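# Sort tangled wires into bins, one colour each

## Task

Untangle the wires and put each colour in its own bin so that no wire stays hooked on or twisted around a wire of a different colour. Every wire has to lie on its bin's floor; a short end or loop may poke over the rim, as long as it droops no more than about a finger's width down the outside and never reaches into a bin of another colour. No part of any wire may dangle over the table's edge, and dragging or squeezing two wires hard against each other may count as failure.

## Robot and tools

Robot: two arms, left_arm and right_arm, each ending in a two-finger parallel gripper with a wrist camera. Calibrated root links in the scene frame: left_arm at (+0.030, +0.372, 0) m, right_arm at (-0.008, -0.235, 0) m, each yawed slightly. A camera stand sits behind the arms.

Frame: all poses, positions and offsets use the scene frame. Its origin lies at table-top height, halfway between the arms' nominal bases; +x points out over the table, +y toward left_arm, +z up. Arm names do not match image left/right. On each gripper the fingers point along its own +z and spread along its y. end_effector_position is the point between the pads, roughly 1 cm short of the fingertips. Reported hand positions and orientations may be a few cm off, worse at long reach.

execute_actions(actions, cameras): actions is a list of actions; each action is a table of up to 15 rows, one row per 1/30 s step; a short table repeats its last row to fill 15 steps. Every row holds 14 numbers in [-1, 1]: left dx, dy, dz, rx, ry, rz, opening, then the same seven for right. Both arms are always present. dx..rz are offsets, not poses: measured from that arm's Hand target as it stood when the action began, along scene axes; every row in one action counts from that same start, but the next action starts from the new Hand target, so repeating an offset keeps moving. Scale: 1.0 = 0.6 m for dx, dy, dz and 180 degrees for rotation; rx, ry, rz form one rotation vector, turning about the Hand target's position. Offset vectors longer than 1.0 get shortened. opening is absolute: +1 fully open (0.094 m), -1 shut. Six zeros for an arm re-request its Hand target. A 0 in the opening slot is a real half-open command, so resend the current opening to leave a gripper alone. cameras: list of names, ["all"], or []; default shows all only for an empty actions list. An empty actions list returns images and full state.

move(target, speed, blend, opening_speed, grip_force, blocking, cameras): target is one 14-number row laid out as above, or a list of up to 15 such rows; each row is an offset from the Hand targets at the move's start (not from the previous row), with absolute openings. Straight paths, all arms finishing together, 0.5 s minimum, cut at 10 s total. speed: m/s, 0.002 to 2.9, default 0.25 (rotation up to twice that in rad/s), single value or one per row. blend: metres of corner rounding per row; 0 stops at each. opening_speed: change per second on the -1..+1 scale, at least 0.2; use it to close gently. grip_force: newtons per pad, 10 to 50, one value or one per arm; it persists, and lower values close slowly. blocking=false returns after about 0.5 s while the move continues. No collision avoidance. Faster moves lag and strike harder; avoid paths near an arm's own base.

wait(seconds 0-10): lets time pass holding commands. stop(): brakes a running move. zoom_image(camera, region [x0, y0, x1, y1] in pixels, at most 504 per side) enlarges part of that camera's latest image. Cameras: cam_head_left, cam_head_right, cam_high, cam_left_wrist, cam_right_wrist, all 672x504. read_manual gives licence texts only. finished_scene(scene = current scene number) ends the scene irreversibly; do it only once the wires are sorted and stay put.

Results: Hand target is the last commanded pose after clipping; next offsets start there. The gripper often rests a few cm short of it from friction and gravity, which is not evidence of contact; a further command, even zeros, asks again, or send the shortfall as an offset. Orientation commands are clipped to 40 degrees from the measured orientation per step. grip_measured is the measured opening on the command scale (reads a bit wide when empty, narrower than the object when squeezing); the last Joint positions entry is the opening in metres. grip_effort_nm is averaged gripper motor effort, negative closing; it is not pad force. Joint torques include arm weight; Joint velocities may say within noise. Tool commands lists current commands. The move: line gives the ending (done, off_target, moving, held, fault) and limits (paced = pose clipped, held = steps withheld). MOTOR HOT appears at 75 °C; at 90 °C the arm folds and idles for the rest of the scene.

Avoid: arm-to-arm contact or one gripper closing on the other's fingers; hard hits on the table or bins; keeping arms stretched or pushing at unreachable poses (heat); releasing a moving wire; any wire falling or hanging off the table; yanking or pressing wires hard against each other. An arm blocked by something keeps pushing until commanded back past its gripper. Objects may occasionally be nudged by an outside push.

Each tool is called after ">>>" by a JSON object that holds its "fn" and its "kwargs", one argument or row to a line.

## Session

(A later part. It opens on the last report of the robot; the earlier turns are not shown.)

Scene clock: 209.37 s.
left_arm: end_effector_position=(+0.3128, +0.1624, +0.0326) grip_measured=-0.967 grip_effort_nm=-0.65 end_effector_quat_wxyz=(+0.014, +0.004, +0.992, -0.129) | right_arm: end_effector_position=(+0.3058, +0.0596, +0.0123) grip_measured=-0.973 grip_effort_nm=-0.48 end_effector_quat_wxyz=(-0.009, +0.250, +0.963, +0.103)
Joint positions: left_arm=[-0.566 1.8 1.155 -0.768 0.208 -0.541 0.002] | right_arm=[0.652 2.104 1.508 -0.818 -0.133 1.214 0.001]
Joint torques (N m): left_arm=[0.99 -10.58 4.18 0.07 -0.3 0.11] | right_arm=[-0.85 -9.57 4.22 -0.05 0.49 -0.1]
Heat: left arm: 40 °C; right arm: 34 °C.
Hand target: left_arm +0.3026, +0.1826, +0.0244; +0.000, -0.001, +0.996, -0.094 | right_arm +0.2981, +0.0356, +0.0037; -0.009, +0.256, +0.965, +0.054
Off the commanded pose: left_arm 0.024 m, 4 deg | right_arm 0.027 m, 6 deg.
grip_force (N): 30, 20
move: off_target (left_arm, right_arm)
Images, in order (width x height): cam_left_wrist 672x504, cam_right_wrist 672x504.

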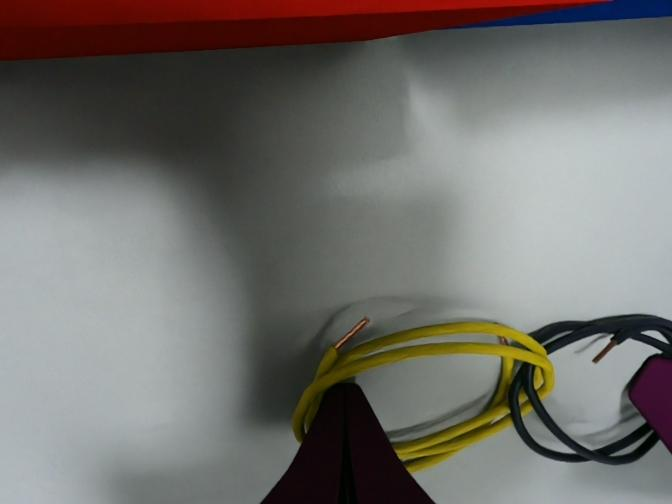

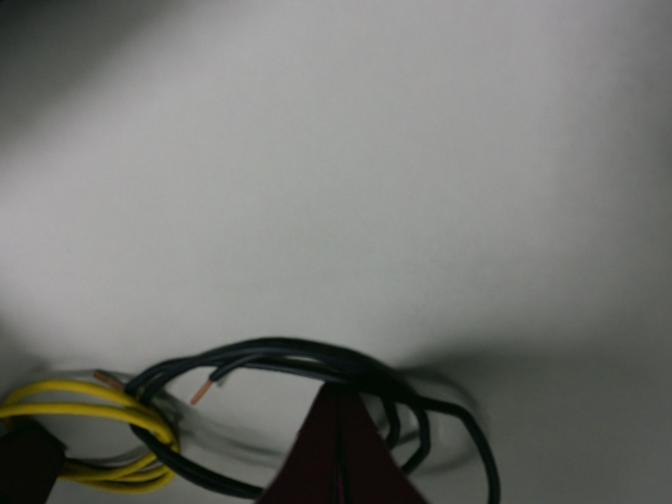

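>>> {"fn": "move", "kwargs": {
  "target": [0,0.02,-0.005,0.02,0,0,-1,-0.005,-0.03,-0.004,-0.03,0,0,-1],
  "speed": 0.03,
  "cameras": ["cam_left_wrist","cam_right_wrist"]
}}

>>> {"fn": "move", "kwargs": {
  "target": [0,0.02,0,0.0,0,0,-1,0,-0.02,-0.0,0,0,0,-1],
  "speed": 0.03,
  "cameras": ["cam_left_wrist","cam_right_wrist"]
}}

Scene clock: 211.43 s.
left_arm: end_effector_position=(+0.3123, +0.1657, +0.0324) grip_measured=-0.967 grip_effort_nm=-0.66 end_effector_quat_wxyz=(+0.015, +0.007, +0.993, -0.121) | right_arm: end_effector_position=(+0.3055, +0.0450, +0.0115) grip_measured=-0.973 grip_effort_nm=-0.48 end_effector_quat_wxyz=(+0.006, +0.253, +0.965, +0.070)
Joint positions: left_arm=[-0.566 1.798 1.155 -0.778 0.194 -0.533 0.002] | right_arm=[0.652 2.1 1.508 -0.859 -0.072 1.211 0.001]
Joint torques (N m): left_arm=[1.16 -9.8 4.7 -0.18 -0.76 0.1] | right_arm=[-0.58 -8.8 4.62 -0.28 0.66 -0.08]
Heat: left arm: 40 °C; right arm: 34 °C.
Hand target: left_arm +0.3026, +0.1946, +0.0215; +0.000, +0.000, +0.998, -0.063 | right_arm +0.2951, +0.0176, +0.0013; +0.003, +0.256, +0.967, +0.008
Off the commanded pose: left_arm 0.032 m, 7 deg | right_arm 0.031 m, 7 deg.
grip_force (N): 30, 20
move: off_target (left_arm, right_arm)
Images, in order (width x height): cam_left_wrist 672x504, cam_right_wrist 672x504.

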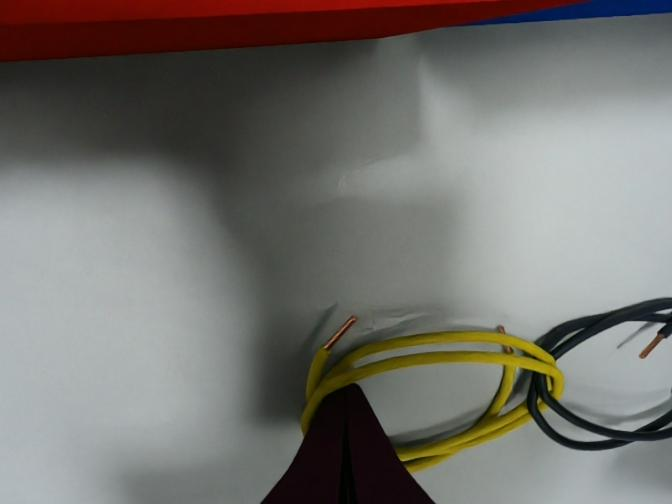

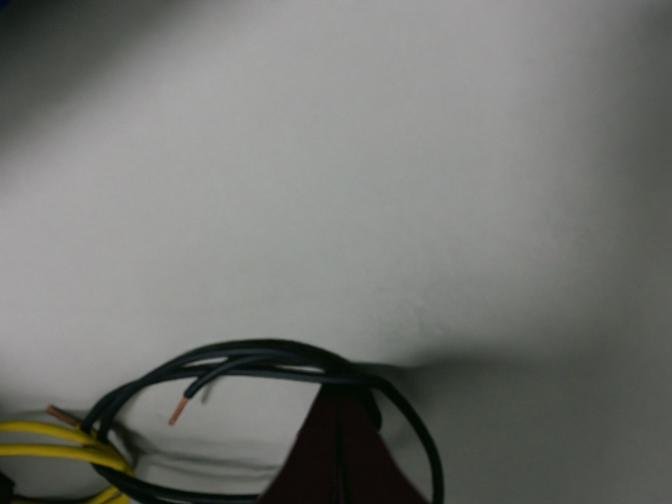

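Scene clock: 212.33 s.
left_arm: end_effector_position=(+0.3120, +0.1731, +0.0322) grip_measured=-0.967 grip_effort_nm=-0.65 end_effector_quat_wxyz=(+0.013, +0.012, +0.992, -0.121) | right_arm: end_effector_position=(+0.3055, +0.0427, +0.0118) grip_measured=-0.973 grip_effort_nm=-0.48 end_effector_quat_wxyz=(+0.009, +0.244, +0.967, +0.072)
Joint positions: left_arm=[-0.545 1.789 1.142 -0.782 0.2 -0.501 0.002] | right_arm=[0.649 2.089 1.492 -0.847 -0.07 1.191 0.001]
Joint torques (N m): left_arm=[2.09 -10.45 3.81 -0.13 -0.79 0.09] | right_arm=[-2.35 -9.63 2.76 -0.28 0.61 -0.07]
Heat: left arm: 40 °C; right arm: 34 °C.
Hand target: left_arm +0.3025, +0.2067, +0.0214; +0.000, +0.000, +0.998, -0.063 | right_arm +0.2950, +0.0057, +0.0013; +0.003, +0.256, +0.967, +0.008
Off the commanded pose: left_arm 0.036 m, 7 deg | right_arm 0.040 m, 7 deg.
grip_force (N): 30, 20
move: off_target (left_arm, right_arm)
Images, in order (width x height): cam_left_wrist 672x504, cam_right_wrist 672x504.

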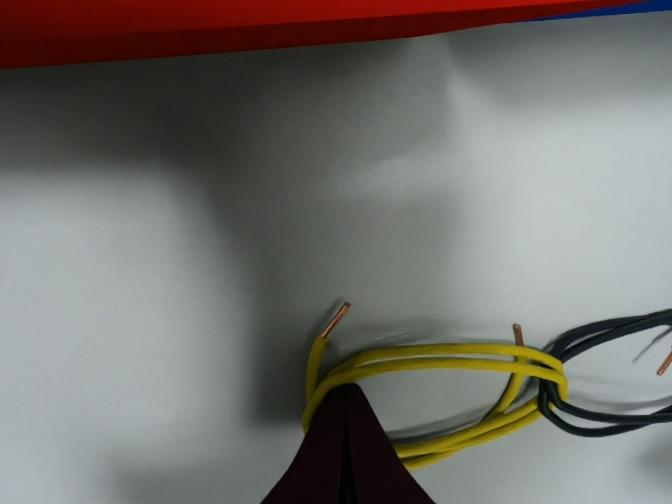

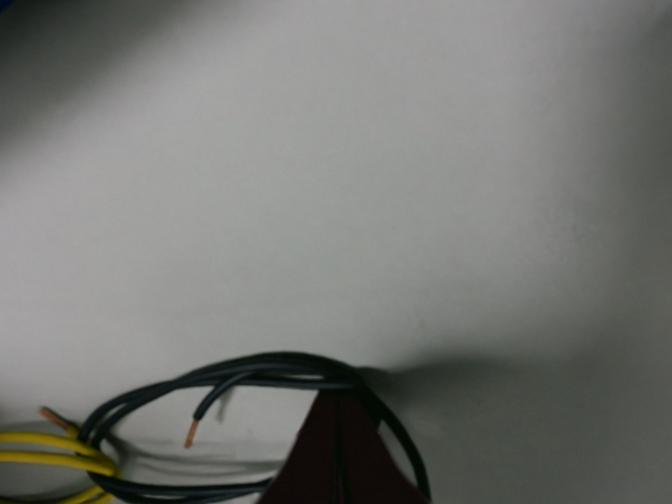

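>>> {"fn": "move", "kwargs": {
  "target": [0,0.015,0,0.0,0,0,-1,0,-0.015,-0.0,0,0,0,-1],
  "speed": 0.02,
  "cameras": ["cam_left_wrist","cam_right_wrist"]
}}

>>> {"fn": "zoom_image", "kwargs": {
  "camera": "cam_left_wrist",
  "region": [420, 260, 672, 480]
}}

Scene clock: 213.50 s.
left_arm: end_effector_position=(+0.3117, +0.1760, +0.0318) grip_measured=-0.967 grip_effort_nm=-0.65 end_effector_quat_wxyz=(+0.012, +0.017, +0.991, -0.132) | right_arm: end_effector_position=(+0.3056, +0.0415, +0.0118) grip_measured=-0.973 grip_effort_nm=-0.48 end_effector_quat_wxyz=(+0.006, +0.240, +0.967, +0.084)
Joint positions: left_arm=[-0.526 1.78 1.125 -0.771 0.224 -0.475 0.002] | right_arm=[0.637 2.073 1.463 -0.819 -0.091 1.172 0.001]
Joint torques (N m): left_arm=[2.59 -10.76 3.88 -0.26 -1.01 0.1] | right_arm=[-3.02 -9.77 2.76 -0.42 0.82 -0.08]
Heat: left arm: 40 °C; right arm: 34 °C.
Hand target: left_arm +0.3025, +0.2157, +0.0213; +0.000, +0.000, +0.998, -0.063 | right_arm +0.2950, -0.0034, +0.0012; +0.003, +0.256, +0.967, +0.008
Off the commanded pose: left_arm 0.042 m, 8 deg | right_arm 0.047 m, 9 deg.
grip_force (N): 30, 20
move: off_target (left_arm, right_arm)
Images, in order (width x height): cam_left_wrist 672x504, cam_right_wrist 672x504.

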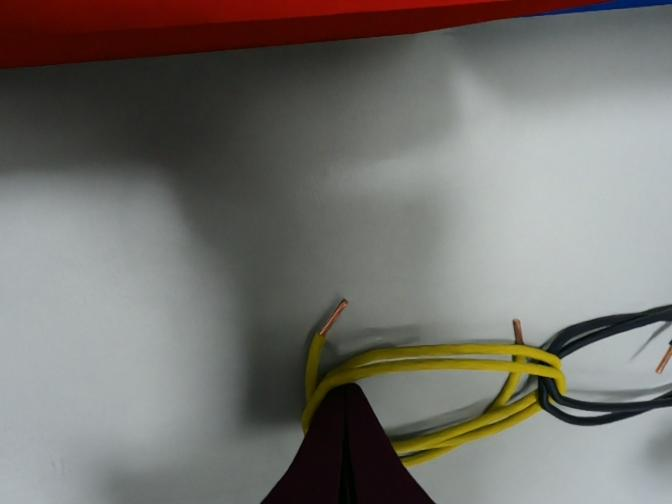

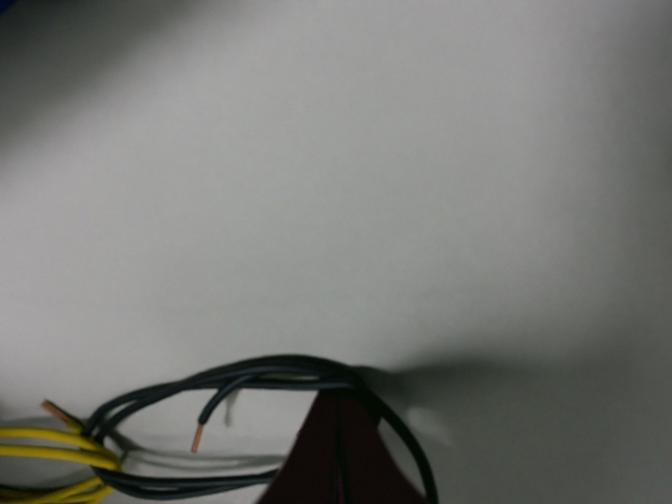

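Scaled by 2.000.

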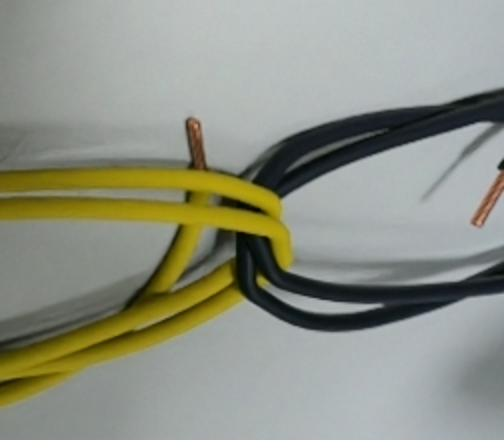

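>>> {"fn": "move", "kwargs": {
  "target": [
    [0,-0.07,0.005,0,0,0,-1,0.0,0.06,0.015,0,0,0,-1],
    [0,-0.07,0.005,0,0,0,-1,0.0,0.06,0.1,0,0,0,-1],
    [0,-0.07,0.005,0,0,0,-1,0.0,-0.05,0.13,0,0,0,-0.7]
  ],
  "speed": 0.07,
  "cameras": ["cam_left_wrist","cam_right_wrist"]
}}

Scene clock: 218.63 s.
left_arm: end_effector_position=(+0.3070, +0.1691, +0.0334) grip_measured=-0.967 grip_effort_nm=-0.65 end_effector_quat_wxyz=(+0.015, +0.003, +0.996, -0.084) | right_arm: end_effector_position=(+0.2979, -0.0278, +0.0723) grip_measured=-0.701 grip_effort_nm=0.07 end_effector_quat_wxyz=(-0.003, +0.259, +0.966, +0.011)
Joint positions: left_arm=[-0.601 1.801 1.176 -0.829 0.126 -0.57 0.002] | right_arm=[0.539 1.95 1.546 -1.155 -0.02 1.105 0.014]
Joint torques (N m): left_arm=[-0.64 -7.21 6.99 0.16 -0.11 -0.11] | right_arm=[-0.21 -10.78 4.6 0.13 0.12 -0.09]
Heat: left arm: 40 °C; right arm: 34 °C.
Hand target: left_arm +0.3026, +0.1737, +0.0243; +0.000, +0.000, +0.998, -0.063 | right_arm +0.2950, -0.0333, +0.0793; +0.003, +0.256, +0.967, +0.009
Off the commanded pose: left_arm 0.011 m, 3 deg | right_arm 0.009 m, 1 deg.
grip_force (N): 30, 20
move: off_target (left_arm)
Images, in order (width x height): cam_left_wrist 672x504, cam_right_wrist 672x504.

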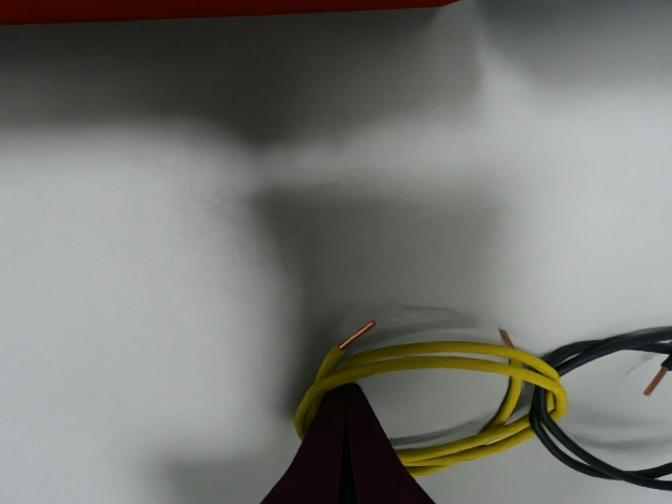

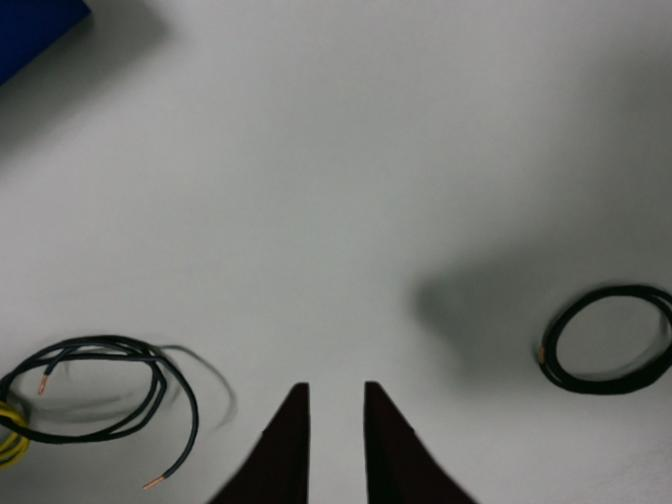

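>>> {"fn": "move", "kwargs": {
  "target": [
    [0,0,0,0,0,0,-1,-0.05,0.1,0,0.13,0,0,-0.5],
    [0,0,0,0,0,0,-1,-0.055,0.13,-0.03,0.13,0,0,-0.5]
  ],
  "speed": [0.12,0.06],
  "cameras": ["cam_left_wrist","cam_right_wrist"]
}}

Scene clock: 222.50 s.
left_arm: end_effector_position=(+0.3070, +0.1691, +0.0334) grip_measured=-0.967 grip_effort_nm=-0.65 end_effector_quat_wxyz=(+0.015, +0.003, +0.996, -0.084) | right_arm: end_effector_position=(+0.2644, +0.0448, +0.0687) grip_measured=-0.501 grip_effort_nm=0.07 end_effector_quat_wxyz=(-0.044, +0.248, +0.945, +0.210)
Joint positions: left_arm=[-0.601 1.801 1.176 -0.829 0.126 -0.57 0.002] | right_arm=[0.603 1.79 1.241 -0.734 -0.328 1.207 0.023]
Joint torques (N m): left_arm=[-0.64 -7.21 6.99 0.16 -0.11 -0.11] | right_arm=[0.34 -6.54 4.98 0.83 -0.18 0.08]
Heat: left arm: 40 °C; right arm: 34 °C.
Hand target: left_arm +0.3026, +0.1737, +0.0243; +0.000, +0.000, +0.998, -0.063 | right_arm +0.2620, +0.0447, +0.0613; -0.049, +0.251, +0.945, +0.204
Off the commanded pose: left_arm 0.011 m, 3 deg | right_arm 0.008 m, 1 deg.
grip_force (N): 30, 20
move: off_target (left_arm)
Images, in order (width x height): cam_left_wrist 672x504, cam_right_wrist 672x504.

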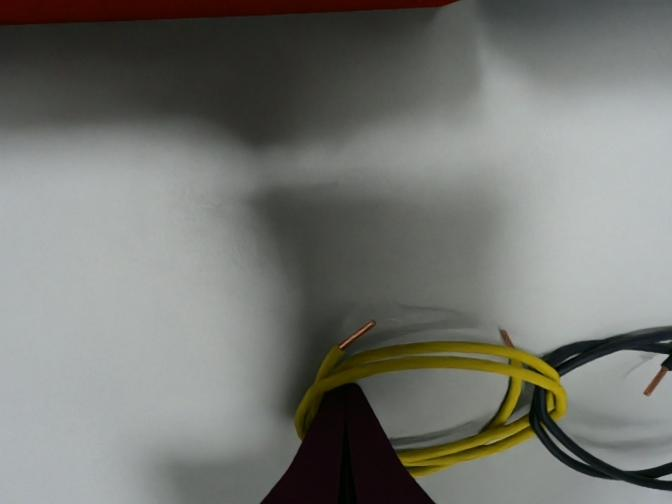

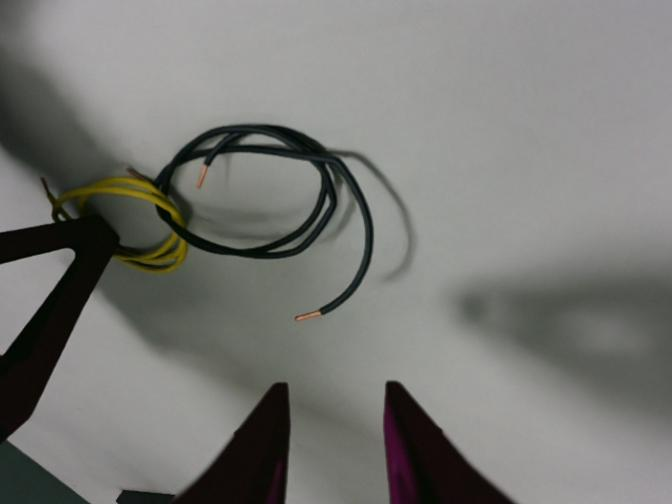

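>>> {"fn": "move", "kwargs": {
  "target": [
    [0,0,0,0,0,0,-1,0.02,-0.015,-0.04,0,0,0,-0.7],
    [0,0,0,0,0,0,-1,0.024,0.002,-0.07,0,0,0,-0.7]
  ],
  "speed": [0.08,0.05],
  "cameras": ["cam_right_wrist"]
}}

Scene clock: 224.83 s.
left_arm: end_effector_position=(+0.3070, +0.1691, +0.0334) grip_measured=-0.967 grip_effort_nm=-0.65 end_effector_quat_wxyz=(+0.015, +0.003, +0.996, -0.084) | right_arm: end_effector_position=(+0.2810, +0.0461, +0.0269) grip_measured=-0.699 grip_effort_nm=-0.08 end_effector_quat_wxyz=(-0.041, +0.249, +0.945, +0.209)
Joint positions: left_arm=[-0.601 1.801 1.176 -0.829 0.126 -0.57 0.002] | right_arm=[0.581 1.898 1.206 -0.596 -0.328 1.186 0.014]
Joint torques (N m): left_arm=[-0.65 -7.21 6.99 0.16 -0.11 -0.11] | right_arm=[0.36 -7.24 4.45 0.83 -0.23 0.09]
Heat: left arm: 40 °C; right arm: 34 °C.
Hand target: left_arm +0.3026, +0.1737, +0.0243; +0.000, +0.000, +0.998, -0.063 | right_arm +0.2764, +0.0460, +0.0193; -0.049, +0.251, +0.945, +0.205
Off the commanded pose: left_arm 0.011 m, 3 deg | right_arm 0.009 m, 1 deg.
grip_force (N): 30, 20
move: off_target (left_arm)
Images, in order (width x height): cam_right_wrist 672x504.

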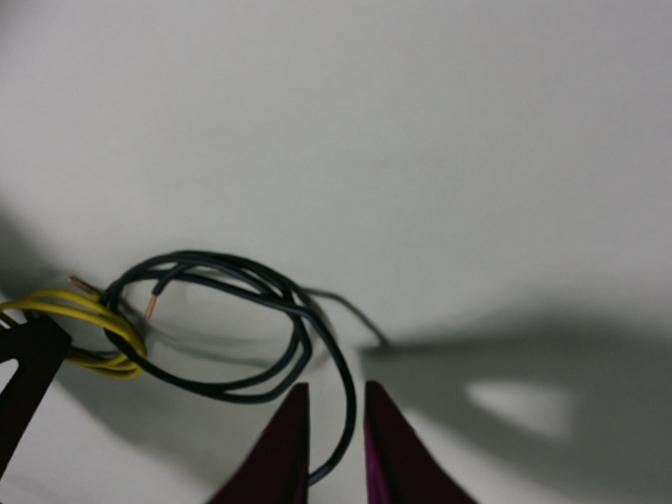

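>>> {"fn": "move", "kwargs": {
  "target": [
    [0,0,0,0,0,0,-1,-0.004,0.006,-0.012,0,0,0,-0.7],
    [0,0,0,0,0,0,-1,-0.004,0.006,-0.012,0,0,0,-1],
    [0,0,0,0,0,0,-1,-0.01,-0.03,0.04,0,0,0,-1]
  ],
  "speed": [0.05,0.05,0.04],
  "opening_speed": 0.6,
  "cameras": ["cam_right_wrist","cam_left_wrist"]
}}

Scene clock: 231.47 s.
left_arm: end_effector_position=(+0.3070, +0.1691, +0.0334) grip_measured=-0.967 grip_effort_nm=-0.65 end_effector_quat_wxyz=(+0.015, +0.003, +0.996, -0.084) | right_arm: end_effector_position=(+0.2748, +0.0337, +0.0375) grip_measured=-0.932 grip_effort_nm=-0.48 end_effector_quat_wxyz=(-0.046, +0.252, +0.944, +0.206)
Joint positions: left_arm=[-0.601 1.801 1.176 -0.829 0.126 -0.57 0.002] | right_arm=[0.56 1.848 1.187 -0.645 -0.337 1.169 0.003]
Joint torques (N m): left_arm=[-0.62 -7.21 6.99 0.16 -0.11 -0.11] | right_arm=[-0.8 -9.89 4.9 0.46 -0.24 -0.09]
Heat: left arm: 39 °C; right arm: 34 °C.
Hand target: left_arm +0.3026, +0.1737, +0.0243; +0.000, +0.000, +0.998, -0.063 | right_arm +0.2705, +0.0279, +0.0434; -0.049, +0.251, +0.945, +0.205
Off the commanded pose: left_arm 0.011 m, 3 deg | right_arm 0.009 m, 0 deg.
grip_force (N): 30, 20
move: off_target (left_arm)
Images, in order (width x height): cam_left_wrist 672x504, cam_right_wrist 672x504.

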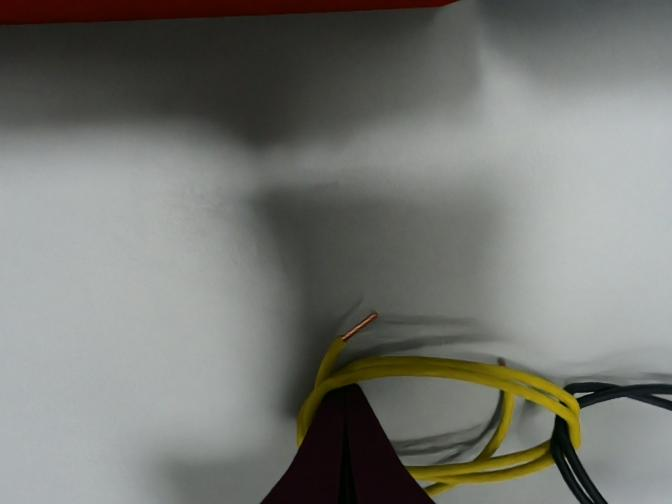

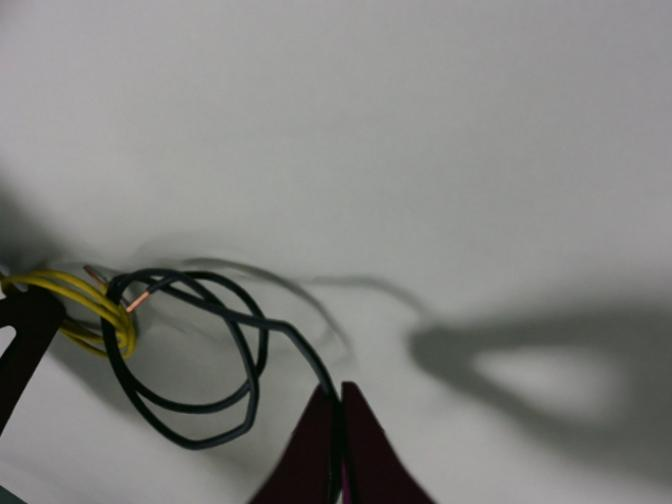

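>>> {"fn": "move", "kwargs": {
  "target": [0,0,0,0,0,0,-1,0.0,-0.09,0.01,0,0,0,-1],
  "speed": 0.04,
  "cameras": ["cam_right_wrist","cam_left_wrist"]
}}

>>> {"fn": "move", "kwargs": {
  "target": [0,0,0,0,0,0,-1,0.0,-0.07,0.01,0,0,0,-1],
  "speed": 0.04,
  "cameras": ["cam_right_wrist","cam_left_wrist"]
}}

Scene clock: 233.60 s.
left_arm: end_effector_position=(+0.3043, +0.1647, +0.0332) grip_measured=-0.967 grip_effort_nm=-0.65 end_effector_quat_wxyz=(+0.011, +0.006, +0.996, -0.090) | right_arm: end_effector_position=(+0.2763, -0.0140, +0.0471) grip_measured=-0.932 grip_effort_nm=-0.48 end_effector_quat_wxyz=(-0.049, +0.245, +0.943, +0.219)
Joint positions: left_arm=[-0.609 1.803 1.176 -0.827 0.14 -0.571 0.002] | right_arm=[0.42 1.755 1.106 -0.693 -0.394 1.016 0.003]
Joint torques (N m): left_arm=[0.06 -7.41 6.99 0.14 -0.24 -0.1] | right_arm=[-1.32 -9.13 4.55 0.28 -0.03 -0.07]
Heat: left arm: 39 °C; right arm: 34 °C.
Hand target: left_arm +0.3025, +0.1737, +0.0243; +0.000, +0.000, +0.998, -0.063 | right_arm +0.2704, -0.0261, +0.0493; -0.048, +0.251, +0.945, +0.204
Off the commanded pose: left_arm 0.013 m, 3 deg | right_arm 0.014 m, 2 deg.
grip_force (N): 30, 20
move: off_target (left_arm, right_arm)
Images, in order (width x height): cam_left_wrist 672x504, cam_right_wrist 672x504.

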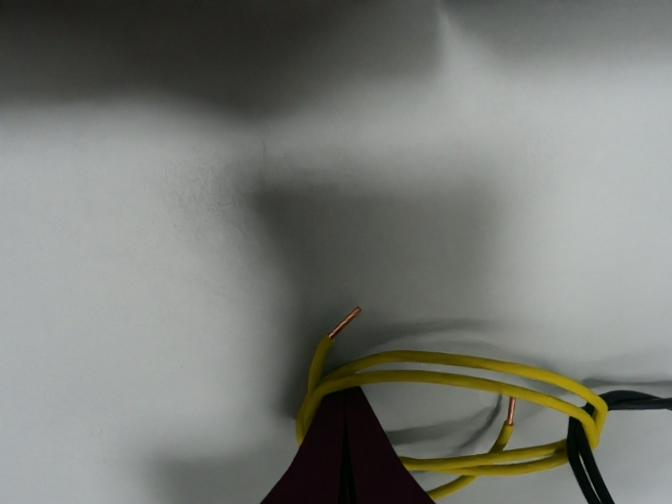

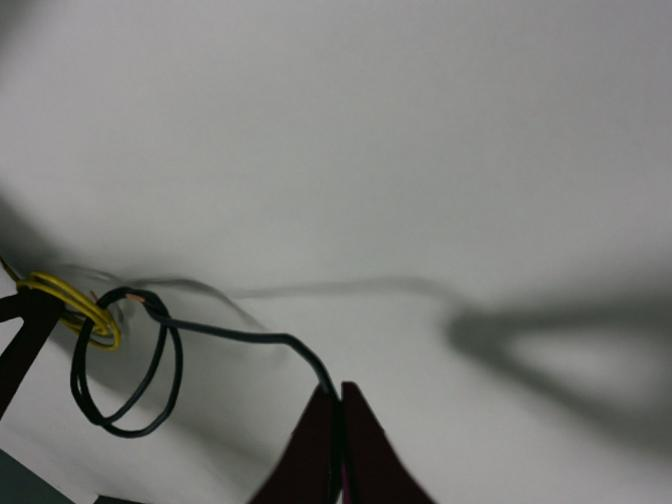

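Scene clock: 235.23 s.
left_arm: end_effector_position=(+0.3034, +0.1613, +0.0336) grip_measured=-0.967 grip_effort_nm=-0.65 end_effector_quat_wxyz=(+0.010, +0.009, +0.995, -0.096) | right_arm: end_effector_position=(+0.2772, -0.0536, +0.0544) grip_measured=-0.932 grip_effort_nm=-0.48 end_effector_quat_wxyz=(-0.049, +0.241, +0.943, +0.224)
Joint positions: left_arm=[-0.613 1.803 1.176 -0.822 0.151 -0.571 0.002] | right_arm=[0.296 1.701 1.072 -0.762 -0.429 0.878 0.003]
Joint torques (N m): left_arm=[0.39 -7.51 6.99 0.09 -0.36 -0.1] | right_arm=[-1.81 -8.61 4.46 0.15 0.08 -0.07]
Heat: left arm: 39 °C; right arm: 34 °C.
Hand target: left_arm +0.3025, +0.1737, +0.0244; +0.000, +0.000, +0.998, -0.063 | right_arm +0.2704, -0.0681, +0.0554; -0.048, +0.251, +0.945, +0.204
Off the commanded pose: left_arm 0.015 m, 4 deg | right_arm 0.016 m, 3 deg.
grip_force (N): 30, 20
move: off_target (left_arm, right_arm)
Images, in order (width x height): cam_left_wrist 672x504, cam_right_wrist 672x504.

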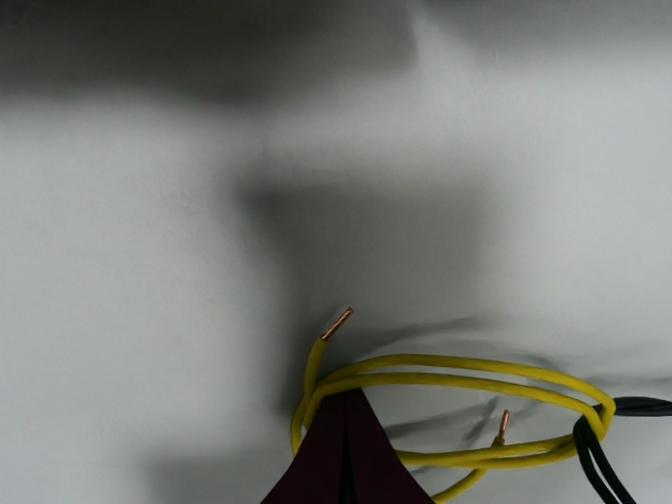

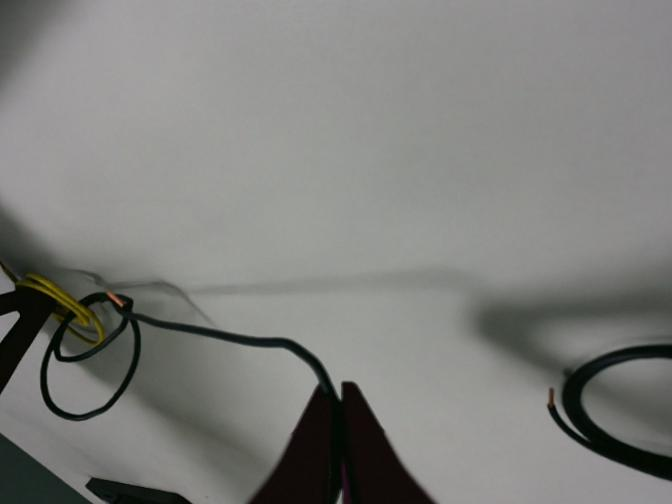

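>>> {"fn": "move", "kwargs": {
  "target": [0,0.0,0,0,0,0,-1,0.0,-0.06,0.03,0,0,0,-1],
  "speed": 0.04,
  "cameras": ["cam_right_wrist","cam_left_wrist"]
}}

>>> {"fn": "move", "kwargs": {
  "target": [0,0.0,0,0,0,0,-1,0.0,-0.06,0.03,0,0,0,-1],
  "speed": 0.04,
  "cameras": ["cam_right_wrist","cam_left_wrist","cam_high"]
}}

Scene clock: 237.13 s.
left_arm: end_effector_position=(+0.3043, +0.1502, +0.0369) grip_measured=-0.967 grip_effort_nm=-0.65 end_effector_quat_wxyz=(+0.011, +0.014, +0.993, -0.118) | right_arm: end_effector_position=(+0.2705, -0.0898, +0.0671) grip_measured=-0.932 grip_effort_nm=-0.48 end_effector_quat_wxyz=(-0.061, +0.243, +0.941, +0.227)
Joint positions: left_arm=[-0.62 1.803 1.182 -0.8 0.186 -0.571 0.002] | right_arm=[0.173 1.653 1.072 -0.886 -0.465 0.746 0.003]
Joint torques (N m): left_arm=[0.95 -7.77 6.6 -0.09 -0.73 -0.09] | right_arm=[-1.74 -8.16 6.86 0.01 0.27 -0.08]
Heat: left arm: 39 °C; right arm: 34 °C.
Hand target: left_arm +0.3025, +0.1736, +0.0244; +0.000, +0.000, +0.998, -0.063 | right_arm +0.2705, -0.1041, +0.0733; -0.048, +0.251, +0.945, +0.204
Off the commanded pose: left_arm 0.027 m, 7 deg | right_arm 0.016 m, 3 deg.
grip_force (N): 30, 20
move: off_target (left_arm, right_arm)
Images, in order (width x height): cam_left_wrist 672x504, cam_right_wrist 672x504.

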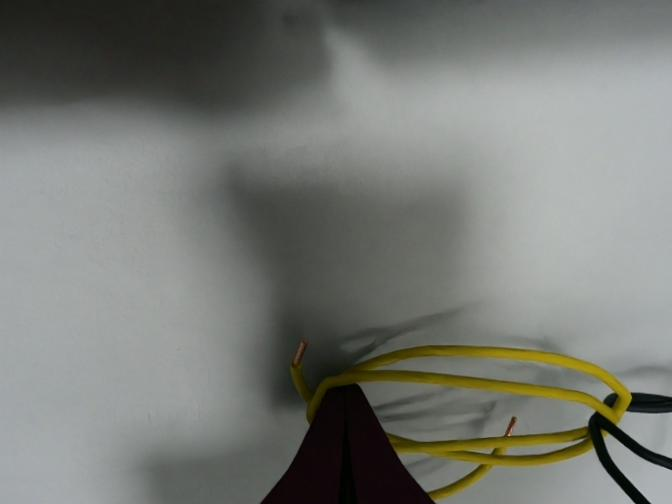

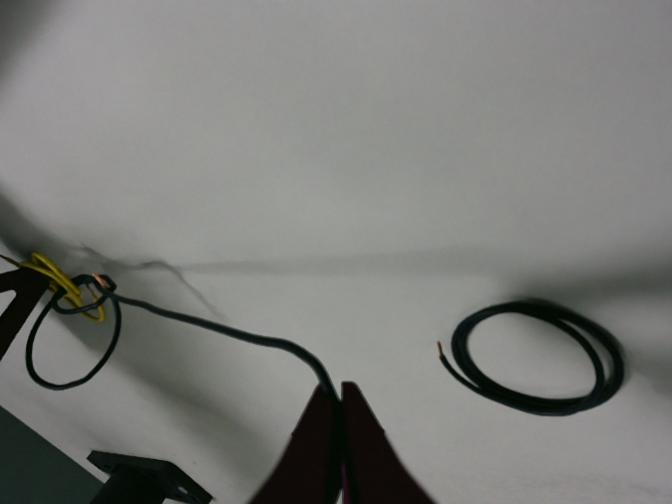

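Scene clock: 238.77 s.
left_arm: end_effector_position=(+0.3056, +0.1623, +0.0331) grip_measured=-0.967 grip_effort_nm=-0.65 end_effector_quat_wxyz=(+0.012, +0.008, +0.996, -0.091) | right_arm: end_effector_position=(+0.2642, -0.1382, +0.0790) grip_measured=-0.932 grip_effort_nm=-0.48 end_effector_quat_wxyz=(-0.068, +0.258, +0.943, +0.201)
Joint positions: left_arm=[-0.613 1.81 1.184 -0.826 0.139 -0.572 0.002] | right_arm=[0.032 1.627 1.111 -1.048 -0.427 0.611 0.003]
Joint torques (N m): left_arm=[0.4 -8.09 6.37 0.12 -0.23 -0.1] | right_arm=[-0.49 -7.61 8.08 0.13 -0.19 -0.13]
Heat: left arm: 39 °C; right arm: 34 °C.
Hand target: left_arm +0.3025, +0.1736, +0.0244; +0.000, +0.000, +0.998, -0.063 | right_arm +0.2705, -0.1401, +0.0913; -0.048, +0.251, +0.945, +0.205
Off the commanded pose: left_arm 0.015 m, 4 deg | right_arm 0.014 m, 2 deg.
grip_force (N): 30, 20
move: off_target (left_arm, right_arm)
Images, in order (width x height): cam_high 672x504, cam_left_wrist 672x504, cam_right_wrist 672x504.

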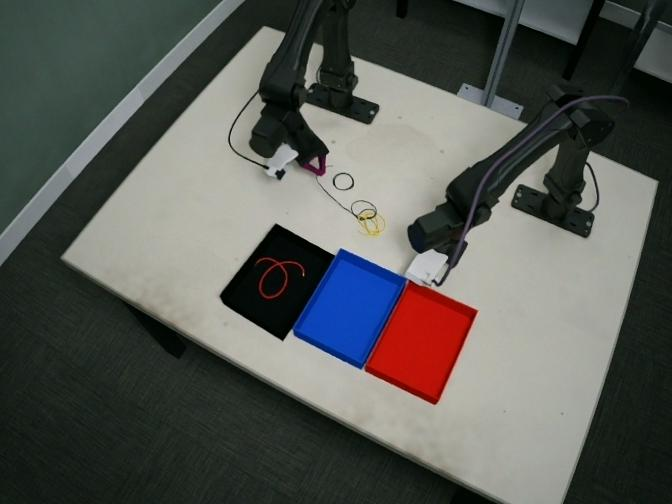

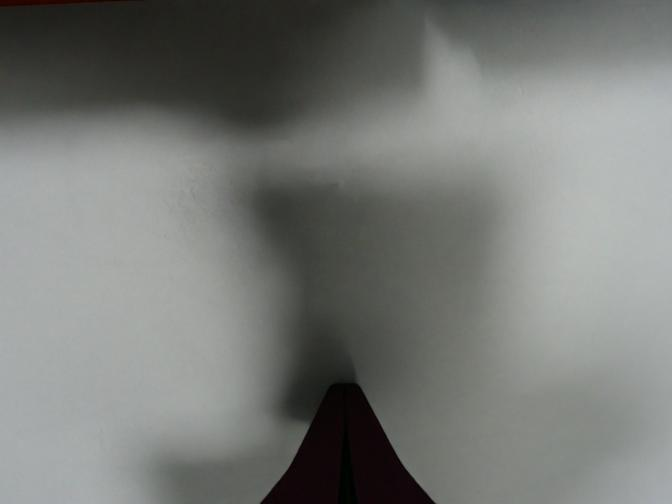

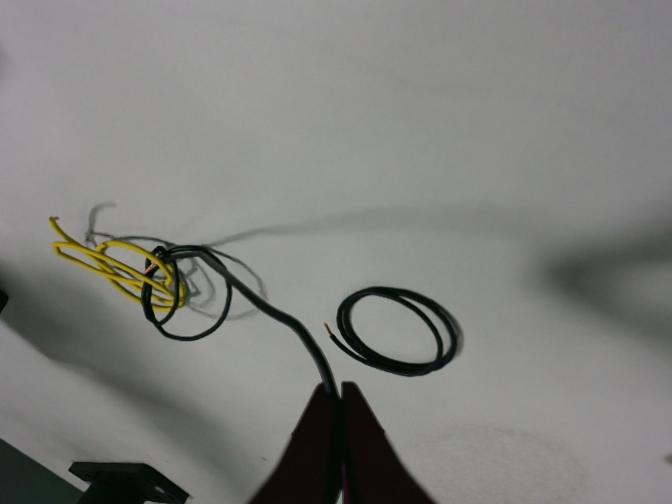

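>>> {"fn": "move", "kwargs": {
  "target": [0,0.0,0.1,0,0,0,-0.7,0,0,0,0,0,0,-1],
  "speed": 0.1,
  "cameras": ["cam_left_wrist"]
}}

Scene clock: 240.30 s.
left_arm: end_effector_position=(+0.2967, +0.1719, +0.0728) grip_measured=-0.702 grip_effort_nm=0.11 end_effector_quat_wxyz=(-0.017, +0.005, +0.998, -0.061) | right_arm: end_effector_position=(+0.2640, -0.1383, +0.0790) grip_measured=-0.932 grip_effort_nm=-0.48 end_effector_quat_wxyz=(-0.068, +0.258, +0.943, +0.201)
Joint positions: left_arm=[-0.613 1.79 1.332 -1.075 0.121 -0.572 0.014] | right_arm=[0.032 1.627 1.111 -1.048 -0.427 0.61 0.003]
Joint torques (N m): left_arm=[0.42 -12.29 8.08 0.14 -0.04 -0.1] | right_arm=[-0.51 -7.64 8.08 0.13 -0.17 -0.11]
Heat: left arm: 39 °C; right arm: 33 °C.
Hand target: left_arm +0.3025, +0.1736, +0.0844; +0.000, +0.000, +0.998, -0.063 | right_arm +0.2704, -0.1401, +0.0913; -0.049, +0.251, +0.945, +0.204
Off the commanded pose: left_arm 0.013 m, 2 deg | right_arm 0.014 m, 2 deg.
grip_force (N): 30, 20
move: off_target (left_arm, right_arm)
Images, in order (width x height): cam_left_wrist 672x504.

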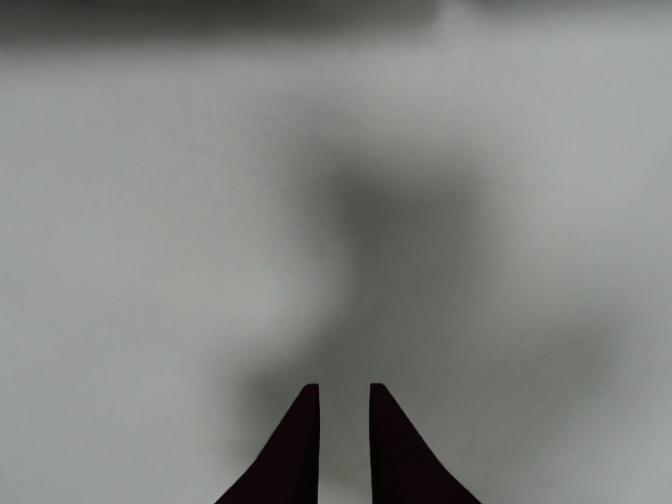

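>>> {"fn": "move", "kwargs": {
  "target": [-0.02,-0.15,0.02,-0.06,0,0,-0.7,0,0,0,0,0,0,-1],
  "speed": 0.15,
  "cameras": ["cam_left_wrist"]
}}

Scene clock: 243.73 s.
left_arm: end_effector_position=(+0.2863, +0.0906, +0.0959) grip_measured=-0.702 grip_effort_nm=0.11 end_effector_quat_wxyz=(+0.000, +0.002, +0.989, -0.148) | right_arm: end_effector_position=(+0.2640, -0.1383, +0.0790) grip_measured=-0.932 grip_effort_nm=-0.48 end_effector_quat_wxyz=(-0.068, +0.258, +0.943, +0.201)
Joint positions: left_arm=[-0.762 1.802 1.409 -0.977 0.221 -0.748 0.014] | right_arm=[0.032 1.627 1.111 -1.048 -0.427 0.61 0.003]
Joint torques (N m): left_arm=[-0.1 -8.95 8.66 0.73 0.34 -0.1] | right_arm=[-0.47 -7.62 8.1 0.13 -0.19 -0.12]
Heat: left arm: 39 °C; right arm: 33 °C.
Hand target: left_arm +0.2906, +0.0837, +0.0964; +0.000, -0.001, +0.988, -0.156 | right_arm +0.2704, -0.1401, +0.0913; -0.049, +0.251, +0.945, +0.204
Off the commanded pose: left_arm 0.008 m, 1 deg | right_arm 0.014 m, 2 deg.
grip_force (N): 30, 20
move: off_target (right_arm)
Images, in order (width x height): cam_left_wrist 672x504.

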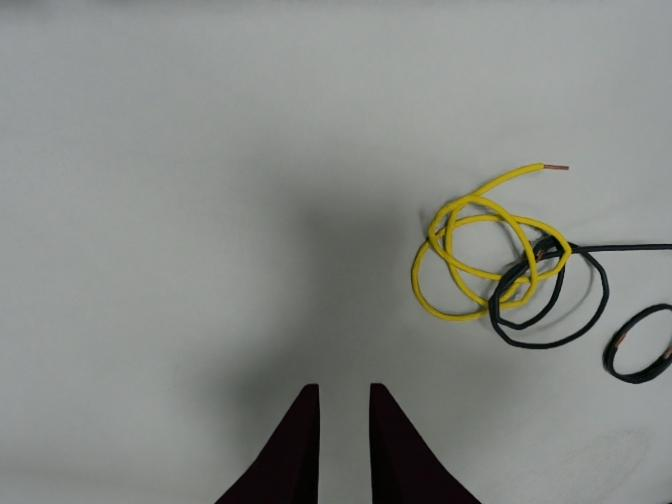

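>>> {"fn": "move", "kwargs": {
  "target": [
    [-0.006,-0.065,-0.055,0,0,0,-0.65,0,0,0,0,0,0,-1],
    [-0.006,-0.086,-0.095,0,0,0,-0.65,0,0,0,0,0,0,-1]
  ],
  "speed": [0.1,0.05],
  "cameras": ["cam_left_wrist"]
}}

Scene clock: 246.40 s.
left_arm: end_effector_position=(+0.2848, +0.0341, +0.0453) grip_measured=-0.652 grip_effort_nm=0.11 end_effector_quat_wxyz=(-0.003, +0.002, +0.987, -0.162) | right_arm: end_effector_position=(+0.2640, -0.1383, +0.0790) grip_measured=-0.932 grip_effort_nm=-0.48 end_effector_quat_wxyz=(-0.068, +0.258, +0.943, +0.201)
Joint positions: left_arm=[-0.865 1.972 1.421 -0.78 0.221 -0.855 0.016] | right_arm=[0.032 1.627 1.111 -1.048 -0.427 0.61 0.003]
Joint torques (N m): left_arm=[-0.47 -10.56 7.19 0.82 0.08 -0.1] | right_arm=[-0.53 -7.61 8.13 0.14 -0.18 -0.12]
Heat: left arm: 39 °C; right arm: 33 °C.
Hand target: left_arm +0.2869, +0.0320, +0.0393; +0.000, +0.000, +0.988, -0.156 | right_arm +0.2704, -0.1401, +0.0913; -0.049, +0.251, +0.945, +0.204
Off the commanded pose: left_arm 0.007 m, 1 deg | right_arm 0.014 m, 2 deg.
grip_force (N): 30, 20
move: off_target (right_arm)
Images, in order (width x height): cam_left_wrist 672x504.

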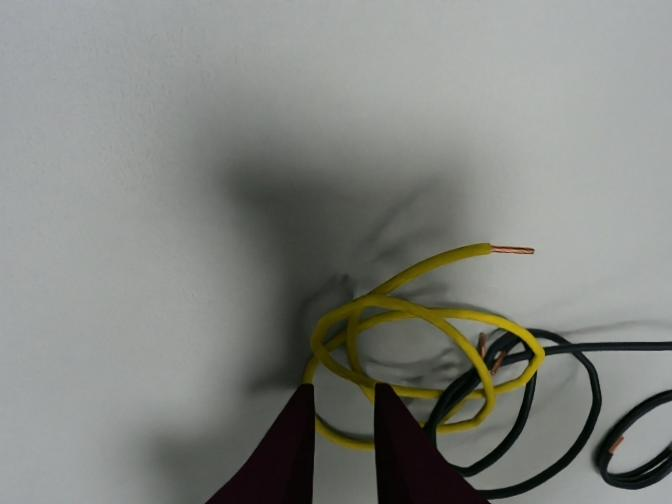

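>>> {"fn": "move", "kwargs": {
  "target": [
    [0.005,0.008,0,0,0,0,-0.5,0,0,0,0,0,0,-1],
    [0.005,0.004,-0.022,0,0,0,-0.5,0,0,0,0,0,0,-1]
  ],
  "speed": [0.1,0.05],
  "cameras": ["cam_left_wrist"]
}}

Scene clock: 248.07 s.
left_arm: end_effector_position=(+0.2895, +0.0314, +0.0397) grip_measured=-0.502 grip_effort_nm=0.11 end_effector_quat_wxyz=(+0.003, +0.001, +0.986, -0.167) | right_arm: end_effector_position=(+0.2640, -0.1383, +0.0790) grip_measured=-0.932 grip_effort_nm=-0.48 end_effector_quat_wxyz=(-0.068, +0.258, +0.943, +0.201)
Joint positions: left_arm=[-0.862 1.984 1.411 -0.742 0.221 -0.855 0.023] | right_arm=[0.032 1.627 1.111 -1.048 -0.427 0.61 0.003]
Joint torques (N m): left_arm=[0.12 -10.13 5.64 0.93 0.1 0] | right_arm=[-0.51 -7.62 8.06 0.13 -0.18 -0.11]
Heat: left arm: 39 °C; right arm: 33 °C.
Hand target: left_arm +0.2900, +0.0344, +0.0262; +0.000, +0.000, +0.988, -0.156 | right_arm +0.2704, -0.1401, +0.0913; -0.049, +0.251, +0.945, +0.204
Off the commanded pose: left_arm 0.014 m, 1 deg | right_arm 0.014 m, 2 deg.
grip_force (N): 30, 20
move: off_target (left_arm, right_arm)
Images, in order (width x height): cam_left_wrist 672x504.

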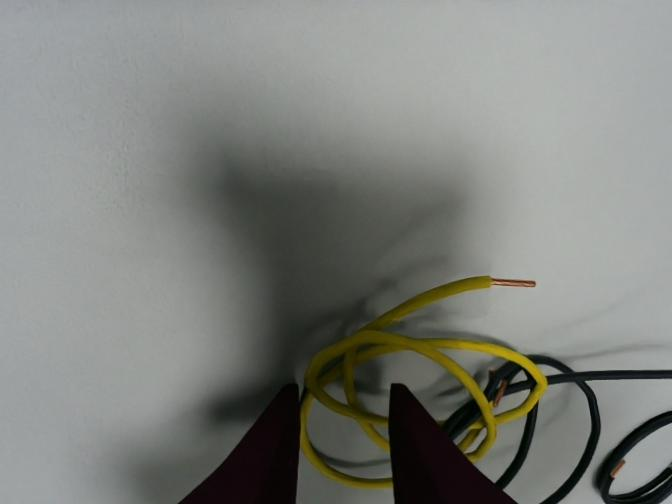

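Strands inside. Push down a bit and close.

>>> {"fn": "move", "kwargs": {
  "target": [
    [0.004,0.003,-0.014,0,0,0,-0.5,0,0,0,0,0,0,-1],
    [0.004,0.003,-0.014,0,0,0,-1,0,0,0,0,0,0,-1]
  ],
  "speed": [0.1,0.05],
  "opening_speed": 0.6,
  "cameras": ["cam_left_wrist","cam_right_wrist"]
}}

Scene clock: 250.67 s.
left_arm: end_effector_position=(+0.2947, +0.0269, +0.0376) grip_measured=-0.937 grip_effort_nm=-0.62 end_effector_quat_wxyz=(+0.011, +0.001, +0.984, -0.180) | right_arm: end_effector_position=(+0.2640, -0.1383, +0.0790) grip_measured=-0.932 grip_effort_nm=-0.48 end_effector_quat_wxyz=(-0.068, +0.258, +0.943, +0.201)
Joint positions: left_arm=[-0.857 1.989 1.401 -0.698 0.227 -0.855 0.003] | right_arm=[0.032 1.627 1.111 -1.048 -0.427 0.61 0.003]
Joint torques (N m): left_arm=[0.42 -9.65 5.16 0.81 0.06 0.08] | right_arm=[-0.5 -7.6 8.09 0.13 -0.19 -0.11]
Heat: left arm: 39 °C; right arm: 32 °C.
Hand target: left_arm +0.2924, +0.0363, +0.0177; +0.000, +0.000, +0.988, -0.156 | right_arm +0.2704, -0.1401, +0.0913; -0.048, +0.251, +0.945, +0.205
Off the commanded pose: left_arm 0.022 m, 3 deg | right_arm 0.014 m, 2 deg.
grip_force (N): 30, 20
move: off_target (left_arm, right_arm); target 2's new opening was sent with left_arm's hand 0.021 m and 2 deg from that target
Images, in order (width x height): cam_left_wrist 672x504, cam_right_wrist 672x504.

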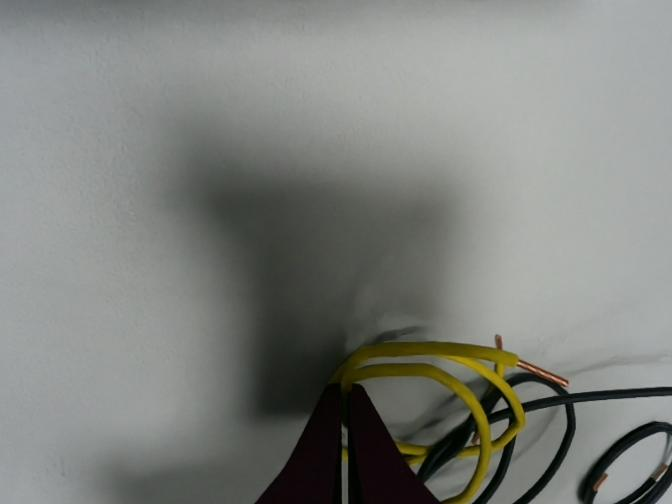

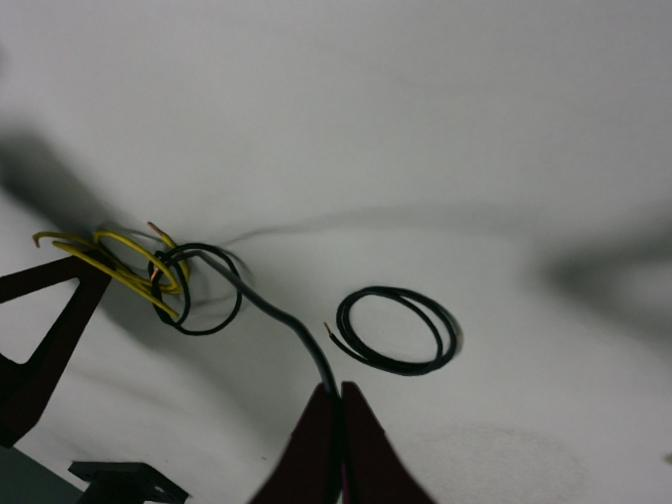

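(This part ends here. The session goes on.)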